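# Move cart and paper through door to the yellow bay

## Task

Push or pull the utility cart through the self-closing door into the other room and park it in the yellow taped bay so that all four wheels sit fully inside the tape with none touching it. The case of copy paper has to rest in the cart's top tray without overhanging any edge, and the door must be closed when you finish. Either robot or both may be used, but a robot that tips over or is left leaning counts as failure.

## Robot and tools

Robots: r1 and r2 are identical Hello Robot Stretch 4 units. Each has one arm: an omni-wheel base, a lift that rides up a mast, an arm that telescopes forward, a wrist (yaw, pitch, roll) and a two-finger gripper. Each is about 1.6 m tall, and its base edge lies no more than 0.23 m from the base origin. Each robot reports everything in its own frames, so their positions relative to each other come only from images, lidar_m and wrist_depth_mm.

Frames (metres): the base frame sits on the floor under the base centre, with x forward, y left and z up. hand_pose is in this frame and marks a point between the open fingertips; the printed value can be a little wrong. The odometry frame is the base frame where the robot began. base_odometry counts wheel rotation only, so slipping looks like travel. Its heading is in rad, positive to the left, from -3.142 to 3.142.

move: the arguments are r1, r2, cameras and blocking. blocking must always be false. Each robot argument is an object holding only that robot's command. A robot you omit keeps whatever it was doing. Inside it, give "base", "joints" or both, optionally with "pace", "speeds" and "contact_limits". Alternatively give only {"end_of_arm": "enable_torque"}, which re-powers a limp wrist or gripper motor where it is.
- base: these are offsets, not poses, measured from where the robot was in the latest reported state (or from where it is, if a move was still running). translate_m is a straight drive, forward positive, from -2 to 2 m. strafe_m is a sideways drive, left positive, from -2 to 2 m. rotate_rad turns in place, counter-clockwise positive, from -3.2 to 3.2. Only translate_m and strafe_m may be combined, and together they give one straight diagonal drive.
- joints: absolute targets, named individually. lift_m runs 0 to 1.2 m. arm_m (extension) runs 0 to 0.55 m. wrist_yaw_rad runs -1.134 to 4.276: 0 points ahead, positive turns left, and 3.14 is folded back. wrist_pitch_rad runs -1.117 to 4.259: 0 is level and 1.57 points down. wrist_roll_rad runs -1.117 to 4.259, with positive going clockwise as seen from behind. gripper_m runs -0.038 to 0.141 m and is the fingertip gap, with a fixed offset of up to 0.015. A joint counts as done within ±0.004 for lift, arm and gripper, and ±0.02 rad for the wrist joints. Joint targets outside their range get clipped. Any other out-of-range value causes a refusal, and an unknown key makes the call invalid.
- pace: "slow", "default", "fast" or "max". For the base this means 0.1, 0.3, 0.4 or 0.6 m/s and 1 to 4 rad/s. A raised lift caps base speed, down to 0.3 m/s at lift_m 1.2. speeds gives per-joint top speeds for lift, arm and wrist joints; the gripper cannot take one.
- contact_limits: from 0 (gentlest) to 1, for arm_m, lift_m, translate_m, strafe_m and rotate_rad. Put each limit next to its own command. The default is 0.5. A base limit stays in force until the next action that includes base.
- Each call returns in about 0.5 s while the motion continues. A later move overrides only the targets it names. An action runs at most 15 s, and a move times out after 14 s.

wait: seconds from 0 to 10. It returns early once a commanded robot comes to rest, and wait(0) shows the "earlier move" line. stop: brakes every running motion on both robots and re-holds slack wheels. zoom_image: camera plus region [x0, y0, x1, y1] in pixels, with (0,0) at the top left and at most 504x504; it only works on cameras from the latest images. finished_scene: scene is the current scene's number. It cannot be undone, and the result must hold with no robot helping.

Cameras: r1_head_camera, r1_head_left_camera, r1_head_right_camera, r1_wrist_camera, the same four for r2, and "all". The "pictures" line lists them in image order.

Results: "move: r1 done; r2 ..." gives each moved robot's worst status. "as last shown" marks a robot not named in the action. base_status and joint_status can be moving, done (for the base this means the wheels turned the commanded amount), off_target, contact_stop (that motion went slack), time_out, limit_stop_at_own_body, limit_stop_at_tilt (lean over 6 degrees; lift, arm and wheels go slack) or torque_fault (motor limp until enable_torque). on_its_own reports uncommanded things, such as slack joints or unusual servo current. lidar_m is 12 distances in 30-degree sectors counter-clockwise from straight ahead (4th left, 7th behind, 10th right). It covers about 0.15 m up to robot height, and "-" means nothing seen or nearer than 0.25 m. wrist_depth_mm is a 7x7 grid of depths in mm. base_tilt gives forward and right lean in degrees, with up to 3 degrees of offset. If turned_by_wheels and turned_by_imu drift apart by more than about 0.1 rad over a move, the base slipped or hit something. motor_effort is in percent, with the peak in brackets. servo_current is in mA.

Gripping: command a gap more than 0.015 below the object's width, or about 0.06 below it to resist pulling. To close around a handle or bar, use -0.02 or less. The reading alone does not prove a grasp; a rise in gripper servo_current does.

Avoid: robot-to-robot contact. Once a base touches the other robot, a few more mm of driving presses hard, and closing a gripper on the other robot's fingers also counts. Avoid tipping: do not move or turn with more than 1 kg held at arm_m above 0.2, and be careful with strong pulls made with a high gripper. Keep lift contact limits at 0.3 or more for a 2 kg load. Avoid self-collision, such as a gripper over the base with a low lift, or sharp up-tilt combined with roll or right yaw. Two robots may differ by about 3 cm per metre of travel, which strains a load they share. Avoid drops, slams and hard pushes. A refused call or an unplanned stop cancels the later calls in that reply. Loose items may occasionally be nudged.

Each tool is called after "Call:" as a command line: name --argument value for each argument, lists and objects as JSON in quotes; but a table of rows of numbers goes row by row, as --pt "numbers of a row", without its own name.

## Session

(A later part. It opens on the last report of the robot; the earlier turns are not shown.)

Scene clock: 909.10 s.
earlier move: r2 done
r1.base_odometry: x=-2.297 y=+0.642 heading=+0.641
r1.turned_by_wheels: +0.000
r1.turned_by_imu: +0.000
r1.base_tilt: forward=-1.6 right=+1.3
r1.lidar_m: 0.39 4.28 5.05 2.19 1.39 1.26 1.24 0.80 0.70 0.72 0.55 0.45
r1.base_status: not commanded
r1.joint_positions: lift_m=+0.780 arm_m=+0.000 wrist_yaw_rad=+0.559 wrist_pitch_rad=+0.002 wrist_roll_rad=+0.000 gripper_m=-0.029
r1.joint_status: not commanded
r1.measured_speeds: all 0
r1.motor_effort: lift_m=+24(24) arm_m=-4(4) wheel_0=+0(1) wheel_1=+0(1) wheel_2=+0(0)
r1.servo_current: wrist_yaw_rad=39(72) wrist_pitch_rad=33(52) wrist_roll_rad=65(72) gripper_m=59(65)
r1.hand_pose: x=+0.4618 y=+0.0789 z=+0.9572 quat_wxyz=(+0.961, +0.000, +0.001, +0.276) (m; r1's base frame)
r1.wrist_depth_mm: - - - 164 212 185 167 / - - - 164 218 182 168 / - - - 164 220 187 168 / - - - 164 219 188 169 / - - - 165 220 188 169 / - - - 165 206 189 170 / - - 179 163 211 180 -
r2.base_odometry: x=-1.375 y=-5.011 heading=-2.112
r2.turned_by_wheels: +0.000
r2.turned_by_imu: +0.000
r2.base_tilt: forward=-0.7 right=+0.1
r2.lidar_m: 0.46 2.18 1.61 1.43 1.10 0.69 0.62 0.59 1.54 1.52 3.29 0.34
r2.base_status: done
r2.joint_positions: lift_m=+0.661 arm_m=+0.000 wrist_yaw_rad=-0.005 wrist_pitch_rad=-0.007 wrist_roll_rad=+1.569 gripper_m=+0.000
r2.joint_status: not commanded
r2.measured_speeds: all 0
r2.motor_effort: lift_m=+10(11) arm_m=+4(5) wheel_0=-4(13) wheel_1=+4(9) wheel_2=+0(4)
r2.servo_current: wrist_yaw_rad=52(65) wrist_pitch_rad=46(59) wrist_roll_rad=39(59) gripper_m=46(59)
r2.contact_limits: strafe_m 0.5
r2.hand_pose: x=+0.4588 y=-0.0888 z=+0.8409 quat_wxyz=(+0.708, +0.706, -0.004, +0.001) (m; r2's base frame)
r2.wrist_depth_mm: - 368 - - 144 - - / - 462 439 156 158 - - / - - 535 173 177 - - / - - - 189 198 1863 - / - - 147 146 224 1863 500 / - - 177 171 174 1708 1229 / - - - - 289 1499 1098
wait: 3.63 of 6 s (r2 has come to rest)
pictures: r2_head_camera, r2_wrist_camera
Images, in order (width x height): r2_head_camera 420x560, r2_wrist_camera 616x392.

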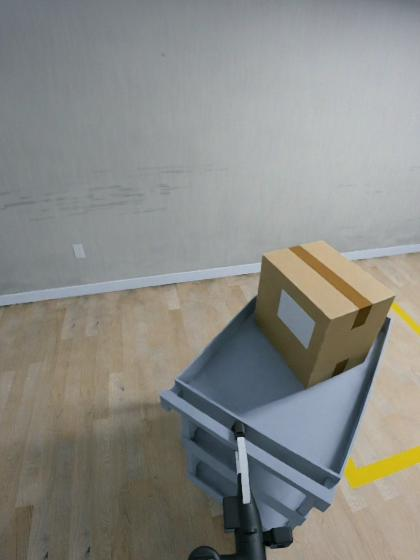

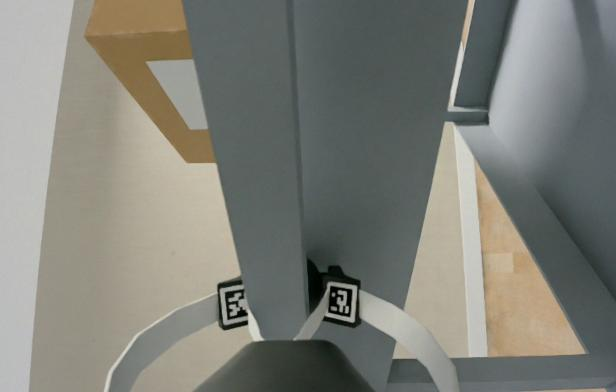

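Call:
move --r2 '{"base":{"translate_m":0.5,"strafe_m":-0.36},"pace":"slow","contact_limits":{"translate_m":0.4}}' --blocking false --cameras '[]'

Call:
wait --seconds 9 --cameras '["r2_head_camera","r2_head_left_camera"]'

Scene clock: 920.73 s.
move: r2 moving
r1: as last shown
r1.base_tilt: forward=-1.5 right=+1.3
r1.lidar_m: 0.38 4.28 5.04 2.19 1.39 1.27 1.26 0.81 0.70 0.70 0.56 0.45
r1.motor_effort: lift_m=+24(24) arm_m=-4(4) wheel_0=+0(1) wheel_1=+0(0) wheel_2=+0(0)
r1.servo_current: wrist_yaw_rad=39(59) wrist_pitch_rad=52(52) wrist_roll_rad=39(59) gripper_m=65(65)
r1.wrist_depth_mm: - - - 163 211 186 167 / - - - 164 218 182 168 / - - - 164 218 187 169 / - - - 164 219 187 168 / - - - 164 220 188 170 / - - - 165 206 189 170 / - - 178 163 211 180 -
r2.base_odometry: x=-1.387 y=-5.017 heading=-2.112
r2.turned_by_wheels: +0.000
r2.turned_by_imu: +0.000
r2.base_tilt: forward=-0.7 right=+0.0
r2.lidar_m: 0.45 2.18 1.62 1.45 1.14 0.67 0.62 0.63 1.57 1.56 3.31 0.34
r2.base_status: translate_m moving; strafe_m moving
r2.joint_positions: lift_m=+0.661 arm_m=+0.000 wrist_yaw_rad=-0.003 wrist_pitch_rad=-0.007 wrist_roll_rad=+1.569 gripper_m=+0.000
r2.joint_status: not commanded
r2.measured_speeds: translate_m=+0.044 strafe_m=-0.030 rotate_rad=+0.000 lift_m=+0.000 arm_m=+0.000 wrist_yaw_rad=+0.014 wrist_pitch_rad=+0.000 wrist_roll_rad=+0.000
r2.motor_effort: lift_m=+10(11) arm_m=+4(5) wheel_0=+8(10) wheel_1=-5(5) wheel_2=-12(12)
r2.servo_current: wrist_yaw_rad=46(59) wrist_pitch_rad=52(52) wrist_roll_rad=46(59) gripper_m=52(59)
r2.contact_limits: translate_m 0.4
r2.hand_pose: x=+0.4590 y=-0.0884 z=+0.8409 quat_wxyz=(+0.708, +0.706, -0.004, +0.001) (m; r2's base frame)
r2.wrist_depth_mm: - 366 - 142 142 - - / - 459 - - 156 - - / - - 517 171 174 - - / - - - 187 196 1863 - / - - 140 144 217 1863 496 / - - 177 170 174 1708 1229 / - - - - 289 1499 357
pictures: none
No camera images: "cameras" was empty.

Scene clock: 927.60 s.
earlier move: r2 done
r1.base_odometry: x=-2.297 y=+0.642 heading=+0.641
r1.turned_by_wheels: +0.000
r1.turned_by_imu: +0.000
r1.base_tilt: forward=-1.5 right=+1.3
r1.lidar_m: 0.40 4.28 5.05 2.21 1.38 1.25 1.25 0.78 0.71 0.70 0.57 0.42
r1.base_status: not commanded
r1.joint_positions: lift_m=+0.780 arm_m=+0.000 wrist_yaw_rad=+0.559 wrist_pitch_rad=+0.002 wrist_roll_rad=+0.000 gripper_m=-0.029
r1.joint_status: not commanded
r1.measured_speeds: all 0
r1.motor_effort: lift_m=+24(24) arm_m=-4(4) wheel_0=+0(1) wheel_1=+0(0) wheel_2=+0(0)
r1.servo_current: wrist_yaw_rad=39(72) wrist_pitch_rad=33(52) wrist_roll_rad=59(72) gripper_m=52(65)
r1.hand_pose: x=+0.4618 y=+0.0789 z=+0.9572 quat_wxyz=(+0.961, +0.000, +0.001, +0.276) (m; r1's base frame)
r1.wrist_depth_mm: - - - 163 211 185 167 / - - - 164 218 182 168 / - - - 164 219 187 168 / - - - 164 220 188 169 / - - - 165 220 188 170 / - - - 165 206 188 170 / - - 178 163 211 181 -
r2.base_odometry: x=-1.940 y=-5.254 heading=-2.112
r2.turned_by_wheels: +0.000
r2.turned_by_imu: +0.004
r2.base_tilt: forward=-0.7 right=+0.1
r2.lidar_m: 0.42 1.77 2.10 1.88 1.87 1.17 1.05 1.71 1.45 2.52 2.87 0.37
r2.base_status: done
r2.joint_positions: lift_m=+0.661 arm_m=+0.000 wrist_yaw_rad=+0.001 wrist_pitch_rad=-0.007 wrist_roll_rad=+1.569 gripper_m=+0.000
r2.joint_status: not commanded
r2.measured_speeds: all 0
r2.motor_effort: lift_m=+10(11) arm_m=+4(5) wheel_0=+6(15) wheel_1=-3(6) wheel_2=-6(13)
r2.servo_current: wrist_yaw_rad=39(59) wrist_pitch_rad=46(59) wrist_roll_rad=52(59) gripper_m=52(59)
r2.contact_limits: translate_m 0.4
r2.hand_pose: x=+0.4594 y=-0.0870 z=+0.8409 quat_wxyz=(+0.708, +0.706, -0.002, +0.003) (m; r2's base frame)
r2.wrist_depth_mm: - 449 442 167 173 - - / - 418 404 177 179 732 - / - 488 466 137 194 - - / - - 580 204 208 - - / - - 156 220 226 - - / - - 182 175 183 1430 492 / - - - - - - 1229
wait: 6.87 of 9 s (r2 has come to rest)
pictures: r2_head_camera, r2_head_left_camera
Images, in order (width x height): r2_head_camera 420x560, r2_head_left_camera 420x672.

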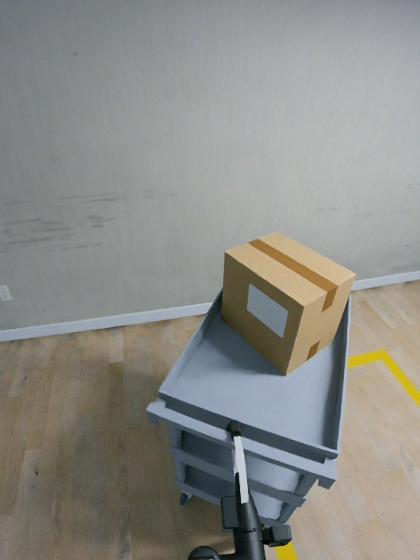

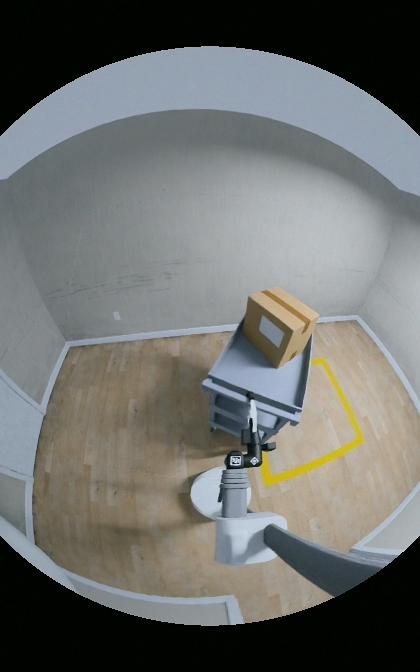

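Call:
move --r2 '{"base":{"strafe_m":0.3},"pace":"slow","contact_limits":{"strafe_m":0.5}}' --blocking false --cameras '[]'

Call:
wait --seconds 6 --cameras '["r2_head_camera"]'

Scene clock: 939.97 s.
move: r2 moving
r1: as last shown
r1.base_tilt: forward=-1.6 right=+1.3
r1.lidar_m: 0.39 4.29 5.05 2.22 1.41 1.24 1.27 0.78 0.70 0.73 0.54 0.45
r1.motor_effort: lift_m=+24(24) arm_m=-4(4) wheel_0=-1(1) wheel_1=+0(0) wheel_2=+0(0)
r1.servo_current: wrist_yaw_rad=52(59) wrist_pitch_rad=46(46) wrist_roll_rad=46(72) gripper_m=52(59)
r1.wrist_depth_mm: - - - 164 212 186 167 / - - - 163 219 182 168 / - - - 164 217 187 169 / - - - 164 220 187 169 / - - - 165 221 188 170 / - - - 165 206 189 170 / - - 178 163 211 181 -
r2.base_odometry: x=-1.928 y=-5.262 heading=-2.112
r2.turned_by_wheels: +0.000
r2.turned_by_imu: +0.000
r2.base_tilt: forward=-0.7 right=+0.1
r2.lidar_m: 0.42 1.75 2.13 1.87 1.87 1.17 1.04 1.75 1.43 2.47 2.87 0.37
r2.base_status: strafe_m moving
r2.joint_positions: lift_m=+0.661 arm_m=+0.000 wrist_yaw_rad=-0.001 wrist_pitch_rad=-0.007 wrist_roll_rad=+1.569 gripper_m=+0.000
r2.joint_status: not commanded
r2.measured_speeds: translate_m=+0.000 strafe_m=+0.056 rotate_rad=+0.000 lift_m=+0.000 arm_m=+0.000 wrist_yaw_rad=-0.020 wrist_pitch_rad=+0.000 wrist_roll_rad=+0.000
r2.motor_effort: lift_m=+10(11) arm_m=+4(4) wheel_0=-10(10) wheel_1=+7(8) wheel_2=+1(6)
r2.servo_current: wrist_yaw_rad=46(59) wrist_pitch_rad=46(52) wrist_roll_rad=52(52) gripper_m=52(59)
r2.contact_limits: strafe_m 0.5
r2.hand_pose: x=+0.4592 y=-0.0876 z=+0.8409 quat_wxyz=(+0.708, +0.706, -0.003, +0.002) (m; r2's base frame)
r2.wrist_depth_mm: - 459 449 171 175 - - / - 421 404 180 184 741 - / - 484 466 192 197 - - / - - 569 206 211 - - / - - 158 221 227 - - / - - 182 177 173 1430 496 / - - - - - - 1229
pictures: none
No camera images: "cameras" was empty.

Scene clock: 943.63 s.
earlier move: r2 done
r1.base_odometry: x=-2.297 y=+0.642 heading=+0.641
r1.turned_by_wheels: +0.000
r1.turned_by_imu: +0.000
r1.base_tilt: forward=-1.5 right=+1.2
r1.lidar_m: 0.39 4.26 5.05 2.21 1.40 1.26 1.25 0.80 0.71 0.71 0.55 0.44
r1.base_status: not commanded
r1.joint_positions: lift_m=+0.780 arm_m=+0.000 wrist_yaw_rad=+0.559 wrist_pitch_rad=+0.002 wrist_roll_rad=+0.000 gripper_m=-0.029
r1.joint_status: not commanded
r1.measured_speeds: all 0
r1.motor_effort: lift_m=+24(24) arm_m=-4(4) wheel_0=+0(1) wheel_1=+0(0) wheel_2=+0(0)
r1.servo_current: wrist_yaw_rad=39(72) wrist_pitch_rad=39(52) wrist_roll_rad=52(72) gripper_m=59(65)
r1.hand_pose: x=+0.4618 y=+0.0789 z=+0.9572 quat_wxyz=(+0.961, +0.000, +0.001, +0.276) (m; r1's base frame)
r1.wrist_depth_mm: - - - 164 212 185 167 / - - - 164 217 182 168 / - - - 164 218 187 168 / - - - 164 220 187 169 / - - - 164 220 188 170 / - - - 165 206 189 169 / - - 178 163 211 181 -
r2.base_odometry: x=-1.683 y=-5.409 heading=-2.112
r2.turned_by_wheels: +0.000
r2.turned_by_imu: -0.001
r2.base_tilt: forward=-0.7 right=+0.1
r2.lidar_m: 0.44 1.72 1.81 1.59 1.59 1.26 1.10 1.10 1.69 2.61 3.03 0.32
r2.base_status: done
r2.joint_positions: lift_m=+0.661 arm_m=+0.000 wrist_yaw_rad=-0.005 wrist_pitch_rad=-0.007 wrist_roll_rad=+1.569 gripper_m=+0.000
r2.joint_status: not commanded
r2.measured_speeds: all 0
r2.motor_effort: lift_m=+10(11) arm_m=+4(5) wheel_0=-5(14) wheel_1=+4(9) wheel_2=+0(6)
r2.servo_current: wrist_yaw_rad=33(65) wrist_pitch_rad=52(59) wrist_roll_rad=59(59) gripper_m=59(59)
r2.contact_limits: strafe_m 0.5
r2.hand_pose: x=+0.4588 y=-0.0888 z=+0.8409 quat_wxyz=(+0.708, +0.706, -0.004, +0.001) (m; r2's base frame)
r2.wrist_depth_mm: - 384 - - 131 - - / - 452 - - 146 - - / - - - 166 166 - - / - - 105 114 191 1464 525 / - - 123 136 224 1464 480 / - - 176 169 182 1397 1255 / - - - - 359 364 366
wait: 3.67 of 6 s (r2 has come to rest)
pictures: r2_head_camera
Images, in order (width x height): r2_head_camera 420x560.

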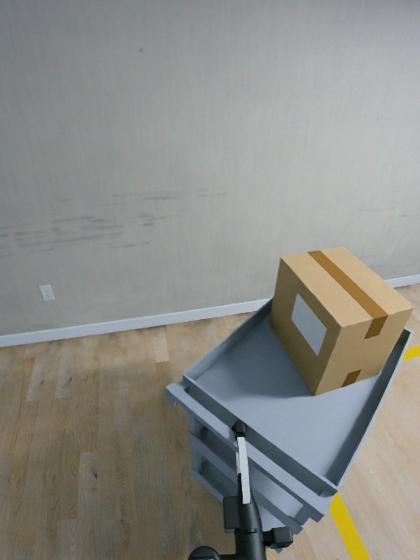

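Call:
move --blocking false --r2 '{"base":{"translate_m":0.40,"strafe_m":-0.36},"pace":"slow","contact_limits":{"translate_m":0.4}}' --cameras '[]'

Call:
wait --seconds 9 --cameras '["r2_head_camera","r2_head_right_camera"]'

Scene clock: 968.07 s.
move: r2 moving
r1: as last shown
r1.base_tilt: forward=-1.6 right=+1.3
r1.lidar_m: 0.40 4.26 5.06 2.22 1.39 1.25 1.27 0.80 0.71 0.71 0.55 0.44
r1.motor_effort: lift_m=+24(24) arm_m=-4(4) wheel_0=+0(0) wheel_1=+0(0) wheel_2=+0(0)
r1.servo_current: wrist_yaw_rad=39(59) wrist_pitch_rad=39(46) wrist_roll_rad=52(59) gripper_m=52(59)
r1.wrist_depth_mm: - - - 164 212 185 167 / - - - 164 217 182 168 / - - - 164 218 187 168 / - - - 164 219 187 169 / - - - 165 220 187 170 / - - - 165 206 189 169 / - - 178 163 211 181 -
r2.base_odometry: x=-1.695 y=-5.413 heading=-2.112
r2.turned_by_wheels: +0.000
r2.turned_by_imu: +0.000
r2.base_tilt: forward=-0.7 right=+0.0
r2.lidar_m: 0.47 1.71 1.81 1.59 1.59 1.24 1.09 1.09 1.67 2.65 3.00 0.33
r2.base_status: translate_m moving; strafe_m moving
r2.joint_positions: lift_m=+0.661 arm_m=+0.000 wrist_yaw_rad=-0.003 wrist_pitch_rad=-0.007 wrist_roll_rad=+1.569 gripper_m=+0.000
r2.joint_status: not commanded
r2.measured_speeds: translate_m=+0.039 strafe_m=-0.034 rotate_rad=-0.001 lift_m=+0.000 arm_m=+0.000 wrist_yaw_rad=+0.008 wrist_pitch_rad=+0.000 wrist_roll_rad=+0.000
r2.motor_effort: lift_m=+11(11) arm_m=+4(4) wheel_0=+12(13) wheel_1=-4(5) wheel_2=-10(12)
r2.servo_current: wrist_yaw_rad=59(65) wrist_pitch_rad=46(52) wrist_roll_rad=59(59) gripper_m=52(59)
r2.contact_limits: translate_m 0.4
r2.hand_pose: x=+0.4590 y=-0.0883 z=+0.8409 quat_wxyz=(+0.708, +0.706, -0.004, +0.001) (m; r2's base frame)
r2.wrist_depth_mm: - 387 - - 123 - - / - 455 - 142 141 - - / - - - - 161 - - / - - - 181 186 1464 517 / - - 120 129 220 1430 477 / - - 177 163 174 1430 1160 / - - - - 362 362 1118
pictures: none
No camera images: "cameras" was empty.

Scene clock: 974.20 s.
earlier move: r2 done
r1.base_odometry: x=-2.297 y=+0.642 heading=+0.641
r1.turned_by_wheels: +0.000
r1.turned_by_imu: +0.000
r1.base_tilt: forward=-1.6 right=+1.3
r1.lidar_m: 0.39 4.27 5.07 2.23 1.39 1.25 1.27 0.81 0.71 0.70 0.56 0.45
r1.base_status: not commanded
r1.joint_positions: lift_m=+0.780 arm_m=+0.000 wrist_yaw_rad=+0.559 wrist_pitch_rad=+0.002 wrist_roll_rad=+0.000 gripper_m=-0.029
r1.joint_status: not commanded
r1.measured_speeds: all 0
r1.motor_effort: lift_m=+24(24) arm_m=-4(5) wheel_0=+0(1) wheel_1=+0(1) wheel_2=+0(0)
r1.servo_current: wrist_yaw_rad=52(65) wrist_pitch_rad=39(52) wrist_roll_rad=59(72) gripper_m=59(72)
r1.hand_pose: x=+0.4618 y=+0.0789 z=+0.9572 quat_wxyz=(+0.961, +0.000, +0.001, +0.276) (m; r1's base frame)
r1.wrist_depth_mm: - - - 163 212 185 167 / - - - 163 217 183 168 / - - - 164 219 187 168 / - - - 164 219 187 169 / - - - 164 220 187 170 / - - - 165 206 189 170 / - - 178 163 211 181 -
r2.base_odometry: x=-2.198 y=-5.566 heading=-2.112
r2.turned_by_wheels: +0.000
r2.turned_by_imu: +0.004
r2.base_tilt: forward=-0.7 right=+0.0
r2.lidar_m: 0.43 1.38 1.68 2.00 2.03 1.61 1.43 1.65 1.77 2.71 2.41 0.40
r2.base_status: done
r2.joint_positions: lift_m=+0.661 arm_m=+0.000 wrist_yaw_rad=+0.005 wrist_pitch_rad=-0.007 wrist_roll_rad=+1.569 gripper_m=+0.000
r2.joint_status: not commanded
r2.measured_speeds: all 0
r2.motor_effort: lift_m=+10(11) arm_m=+4(5) wheel_0=+7(16) wheel_1=-5(7) wheel_2=-5(12)
r2.servo_current: wrist_yaw_rad=59(72) wrist_pitch_rad=46(59) wrist_roll_rad=52(72) gripper_m=52(59)
r2.contact_limits: translate_m 0.4
r2.hand_pose: x=+0.4597 y=-0.0859 z=+0.8409 quat_wxyz=(+0.708, +0.706, -0.001, +0.004) (m; r2's base frame)
r2.wrist_depth_mm: - 442 424 166 167 - - / - 415 404 125 177 741 - / - 492 466 135 192 - - / - - 585 146 207 - - / - - 154 213 224 - - / - - 183 175 182 - 469 / - - - - - - -
wait: 6.13 of 9 s (r2 has come to rest)
pictures: r2_head_camera, r2_head_right_camera
Images, in order (width x height): r2_head_camera 420x560, r2_head_right_camera 420x672.

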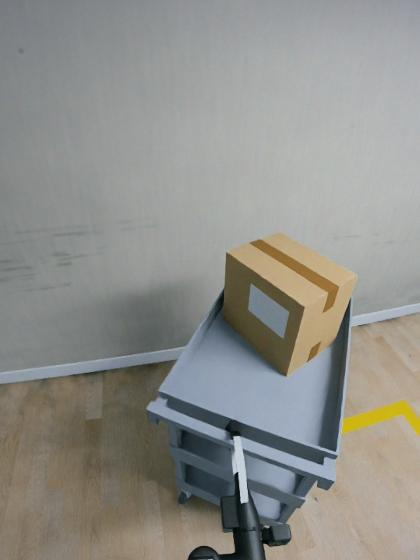

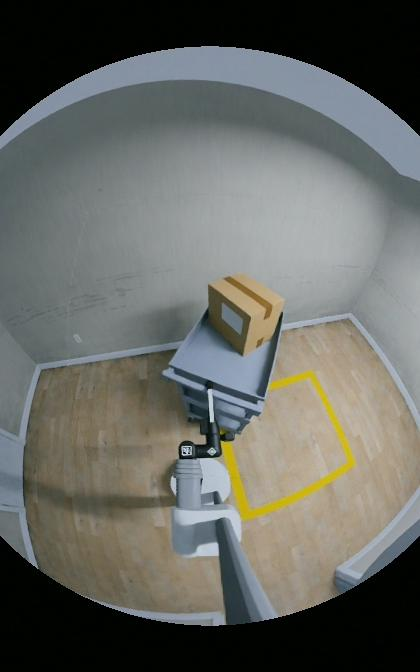

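Call:
move --blocking false --r2 '{"base":{"translate_m":-0.25,"strafe_m":0.11},"pace":"slow","contact_limits":{"translate_m":0.4}}' --cameras '[]'

Call:
wait --seconds 9 --cameras '[]'

Call:
move --blocking false --r2 '{"base":{"strafe_m":0.33},"pace":"slow","contact_limits":{"strafe_m":0.4}}' --cameras '[]'

Call:
wait --seconds 9 --cameras '["r2_head_camera","r2_head_right_camera"]'

Scene clock: 1018.20 s.
move: r2 moving
r1: as last shown
r1.base_tilt: forward=-1.5 right=+1.3
r1.lidar_m: 0.39 4.28 5.06 2.19 1.37 1.24 1.27 0.80 0.70 0.68 0.56 0.43
r1.motor_effort: lift_m=+24(24) arm_m=-4(4) wheel_0=+0(1) wheel_1=+0(0) wheel_2=+0(0)
r1.servo_current: wrist_yaw_rad=46(52) wrist_pitch_rad=39(46) wrist_roll_rad=39(65) gripper_m=59(59)
r1.wrist_depth_mm: - - - 163 212 186 167 / - - - 164 218 183 167 / - - - 164 219 187 169 / - - - 164 220 187 169 / - - - 164 220 187 170 / - - - 165 205 189 170 / - - 178 163 211 180 -
r2.base_odometry: x=-2.187 y=-5.559 heading=-2.112
r2.turned_by_wheels: +0.000
r2.turned_by_imu: +0.000
r2.base_tilt: forward=-0.7 right=+0.1
r2.lidar_m: 0.44 1.42 1.72 2.00 2.02 1.58 1.42 1.65 1.77 2.71 2.46 0.39
r2.base_status: translate_m moving; strafe_m moving
r2.joint_positions: lift_m=+0.661 arm_m=+0.000 wrist_yaw_rad=+0.005 wrist_pitch_rad=-0.007 wrist_roll_rad=+1.569 gripper_m=+0.000
r2.joint_status: not commanded
r2.measured_speeds: translate_m=-0.049 strafe_m=+0.022 rotate_rad=+0.003 lift_m=+0.000 arm_m=+0.000 wrist_yaw_rad=+0.000 wrist_pitch_rad=+0.000 wrist_roll_rad=+0.000
r2.motor_effort: lift_m=+10(11) arm_m=+4(5) wheel_0=-8(9) wheel_1=-6(7) wheel_2=+13(13)
r2.servo_current: wrist_yaw_rad=46(52) wrist_pitch_rad=52(52) wrist_roll_rad=39(46) gripper_m=59(59)
r2.contact_limits: translate_m 0.4
r2.hand_pose: x=+0.4597 y=-0.0859 z=+0.8409 quat_wxyz=(+0.708, +0.706, -0.001, +0.004) (m; r2's base frame)
r2.wrist_depth_mm: - 436 424 164 170 - - / - 418 407 126 178 732 - / - 469 469 136 193 - - / - - 591 202 208 - - / - - 155 220 225 - - / - - 183 176 183 - 480 / - - - - - - -
pictures: none
No camera images: "cameras" was empty.

Scene clock: 1021.63 s.
earlier move: r2 done
r1.base_odometry: x=-2.297 y=+0.642 heading=+0.641
r1.turned_by_wheels: +0.000
r1.turned_by_imu: +0.000
r1.base_tilt: forward=-1.6 right=+1.3
r1.lidar_m: 0.38 4.24 5.05 2.19 1.39 1.24 1.26 0.80 0.70 0.71 0.53 0.46
r1.base_status: not commanded
r1.joint_positions: lift_m=+0.780 arm_m=+0.000 wrist_yaw_rad=+0.559 wrist_pitch_rad=+0.002 wrist_roll_rad=+0.000 gripper_m=-0.029
r1.joint_status: not commanded
r1.measured_speeds: all 0
r1.motor_effort: lift_m=+24(24) arm_m=-4(4) wheel_0=+0(1) wheel_1=+0(0) wheel_2=+0(0)
r1.servo_current: wrist_yaw_rad=33(72) wrist_pitch_rad=39(52) wrist_roll_rad=52(72) gripper_m=59(65)
r1.hand_pose: x=+0.4618 y=+0.0789 z=+0.9572 quat_wxyz=(+0.961, +0.000, +0.001, +0.276) (m; r1's base frame)
r1.wrist_depth_mm: - - - 164 211 186 167 / - - - 164 218 182 168 / - - - 164 219 187 168 / - - - 164 220 188 169 / - - - 165 220 188 170 / - - - 165 206 189 169 / - - 178 163 211 181 -
r2.base_odometry: x=-1.975 y=-5.409 heading=-2.113
r2.turned_by_wheels: -0.001
r2.turned_by_imu: -0.001
r2.base_tilt: forward=-0.7 right=+0.0
r2.lidar_m: 0.44 1.62 1.97 1.87 1.87 1.33 1.19 1.71 1.54 2.85 2.86 0.37
r2.base_status: done
r2.joint_positions: lift_m=+0.661 arm_m=+0.000 wrist_yaw_rad=-0.003 wrist_pitch_rad=-0.007 wrist_roll_rad=+1.569 gripper_m=+0.000
r2.joint_status: not commanded
r2.measured_speeds: all 0
r2.motor_effort: lift_m=+10(11) arm_m=+4(5) wheel_0=-8(15) wheel_1=-4(8) wheel_2=+4(14)
r2.servo_current: wrist_yaw_rad=46(65) wrist_pitch_rad=46(59) wrist_roll_rad=46(59) gripper_m=52(65)
r2.contact_limits: translate_m 0.4
r2.hand_pose: x=+0.4589 y=-0.0884 z=+0.8409 quat_wxyz=(+0.708, +0.706, -0.004, +0.001) (m; r2's base frame)
r2.wrist_depth_mm: - 442 433 166 172 - - / - 418 407 177 179 741 - / - 469 473 138 195 - - / - - 585 204 210 - - / - - - 218 227 - - / - - 183 174 173 - 484 / - - - - - - 1255
wait: 3.43 of 9 s (r2 has come to rest)
pictures: none
No camera images: "cameras" was empty.

Scene clock: 1022.13 s.
move: r2 moving
r1: as last shown
r1.lidar_m: 0.38 4.29 5.06 2.22 1.38 1.25 1.26 0.77 0.71 0.70 0.53 0.45
r1.servo_current: wrist_yaw_rad=52(65) wrist_pitch_rad=39(46) wrist_roll_rad=52(65) gripper_m=59(65)
r1.wrist_depth_mm: - - - 164 211 185 167 / - - - 164 216 183 168 / - - - 164 219 187 169 / - - - 164 220 187 169 / - - - 164 220 188 170 / - - - 165 206 189 170 / - - 178 163 211 180 -
r2.base_odometry: x=-1.963 y=-5.416 heading=-2.113
r2.turned_by_wheels: +0.000
r2.turned_by_imu: +0.000
r2.base_tilt: forward=-0.7 right=+0.1
r2.lidar_m: 0.44 1.63 1.97 1.86 1.84 1.35 1.20 1.77 1.56 2.88 2.82 0.38
r2.base_status: strafe_m moving
r2.joint_positions: lift_m=+0.661 arm_m=+0.000 wrist_yaw_rad=-0.004 wrist_pitch_rad=-0.007 wrist_roll_rad=+1.569 gripper_m=+0.000
r2.joint_status: not commanded
r2.measured_speeds: translate_m=+0.000 strafe_m=+0.056 rotate_rad=+0.001 lift_m=+0.000 arm_m=+0.000 wrist_yaw_rad=+0.000 wrist_pitch_rad=+0.000 wrist_roll_rad=+0.000
r2.motor_effort: lift_m=+10(11) arm_m=+4(5) wheel_0=-9(16) wheel_1=+7(7) wheel_2=+0(3)
r2.servo_current: wrist_yaw_rad=46(52) wrist_pitch_rad=46(52) wrist_roll_rad=59(59) gripper_m=52(59)
r2.contact_limits: strafe_m 0.4
r2.hand_pose: x=+0.4589 y=-0.0887 z=+0.8409 quat_wxyz=(+0.708, +0.706, -0.004, +0.001) (m; r2's base frame)
r2.wrist_depth_mm: - 439 424 165 171 - - / - 415 402 127 179 750 - / - 477 477 136 194 - - / - - 591 204 208 - - / - - - 216 228 - - / - - 183 174 173 - 480 / - - - - - - 1229
pictures: none
No camera images: "cameras" was empty.

Scene clock: 1026.07 s.
earlier move: r2 done
r1.base_odometry: x=-2.297 y=+0.642 heading=+0.641
r1.turned_by_wheels: +0.000
r1.turned_by_imu: +0.000
r1.base_tilt: forward=-1.6 right=+1.3
r1.lidar_m: 0.40 4.25 5.06 2.24 1.38 1.24 1.28 0.79 0.70 0.71 0.55 0.46
r1.base_status: not commanded
r1.joint_positions: lift_m=+0.780 arm_m=+0.000 wrist_yaw_rad=+0.559 wrist_pitch_rad=+0.002 wrist_roll_rad=+0.000 gripper_m=-0.029
r1.joint_status: not commanded
r1.measured_speeds: all 0
r1.motor_effort: lift_m=+24(24) arm_m=-4(4) wheel_0=+0(1) wheel_1=+0(0) wheel_2=+0(0)
r1.servo_current: wrist_yaw_rad=46(72) wrist_pitch_rad=46(52) wrist_roll_rad=46(72) gripper_m=59(65)
r1.hand_pose: x=+0.4618 y=+0.0789 z=+0.9572 quat_wxyz=(+0.961, +0.000, +0.001, +0.276) (m; r1's base frame)
r1.wrist_depth_mm: - - - 163 212 185 168 / - - - 164 217 182 168 / - - - 165 218 186 169 / - - - 164 219 188 169 / - - - 165 220 187 169 / - - - 165 206 188 170 / - - 178 163 212 181 -
r2.base_odometry: x=-1.692 y=-5.579 heading=-2.113
r2.turned_by_wheels: +0.000
r2.turned_by_imu: -0.001
r2.base_tilt: forward=-0.7 right=+0.0
r2.lidar_m: 0.46 1.57 1.74 1.51 1.53 1.41 1.26 1.24 1.83 2.98 0.37 0.32
r2.base_status: done
r2.joint_positions: lift_m=+0.661 arm_m=+0.000 wrist_yaw_rad=-0.007 wrist_pitch_rad=-0.007 wrist_roll_rad=+1.569 gripper_m=+0.000
r2.joint_status: not commanded
r2.measured_speeds: all 0
r2.motor_effort: lift_m=+10(11) arm_m=+4(5) wheel_0=-7(16) wheel_1=+3(8) wheel_2=+0(3)
r2.servo_current: wrist_yaw_rad=52(65) wrist_pitch_rad=46(59) wrist_roll_rad=46(59) gripper_m=59(59)
r2.contact_limits: strafe_m 0.4
r2.hand_pose: x=+0.4587 y=-0.0893 z=+0.8409 quat_wxyz=(+0.708, +0.706, -0.005, +0.000) (m; r2's base frame)
r2.wrist_depth_mm: - - - - 113 - - / - - - - 127 - - / - - - - 148 - - / - - - - 179 - 488 / - - - - 224 - 459 / - - 145 154 181 373 375 / - - - - - - 1229
wait: 3.93 of 9 s (r2 has come to rest)
pictures: r2_head_camera, r2_head_right_camera
Images, in order (width x height): r2_head_camera 420x560, r2_head_right_camera 420x672.

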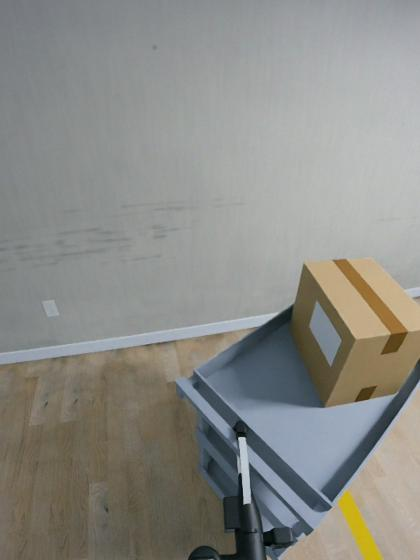

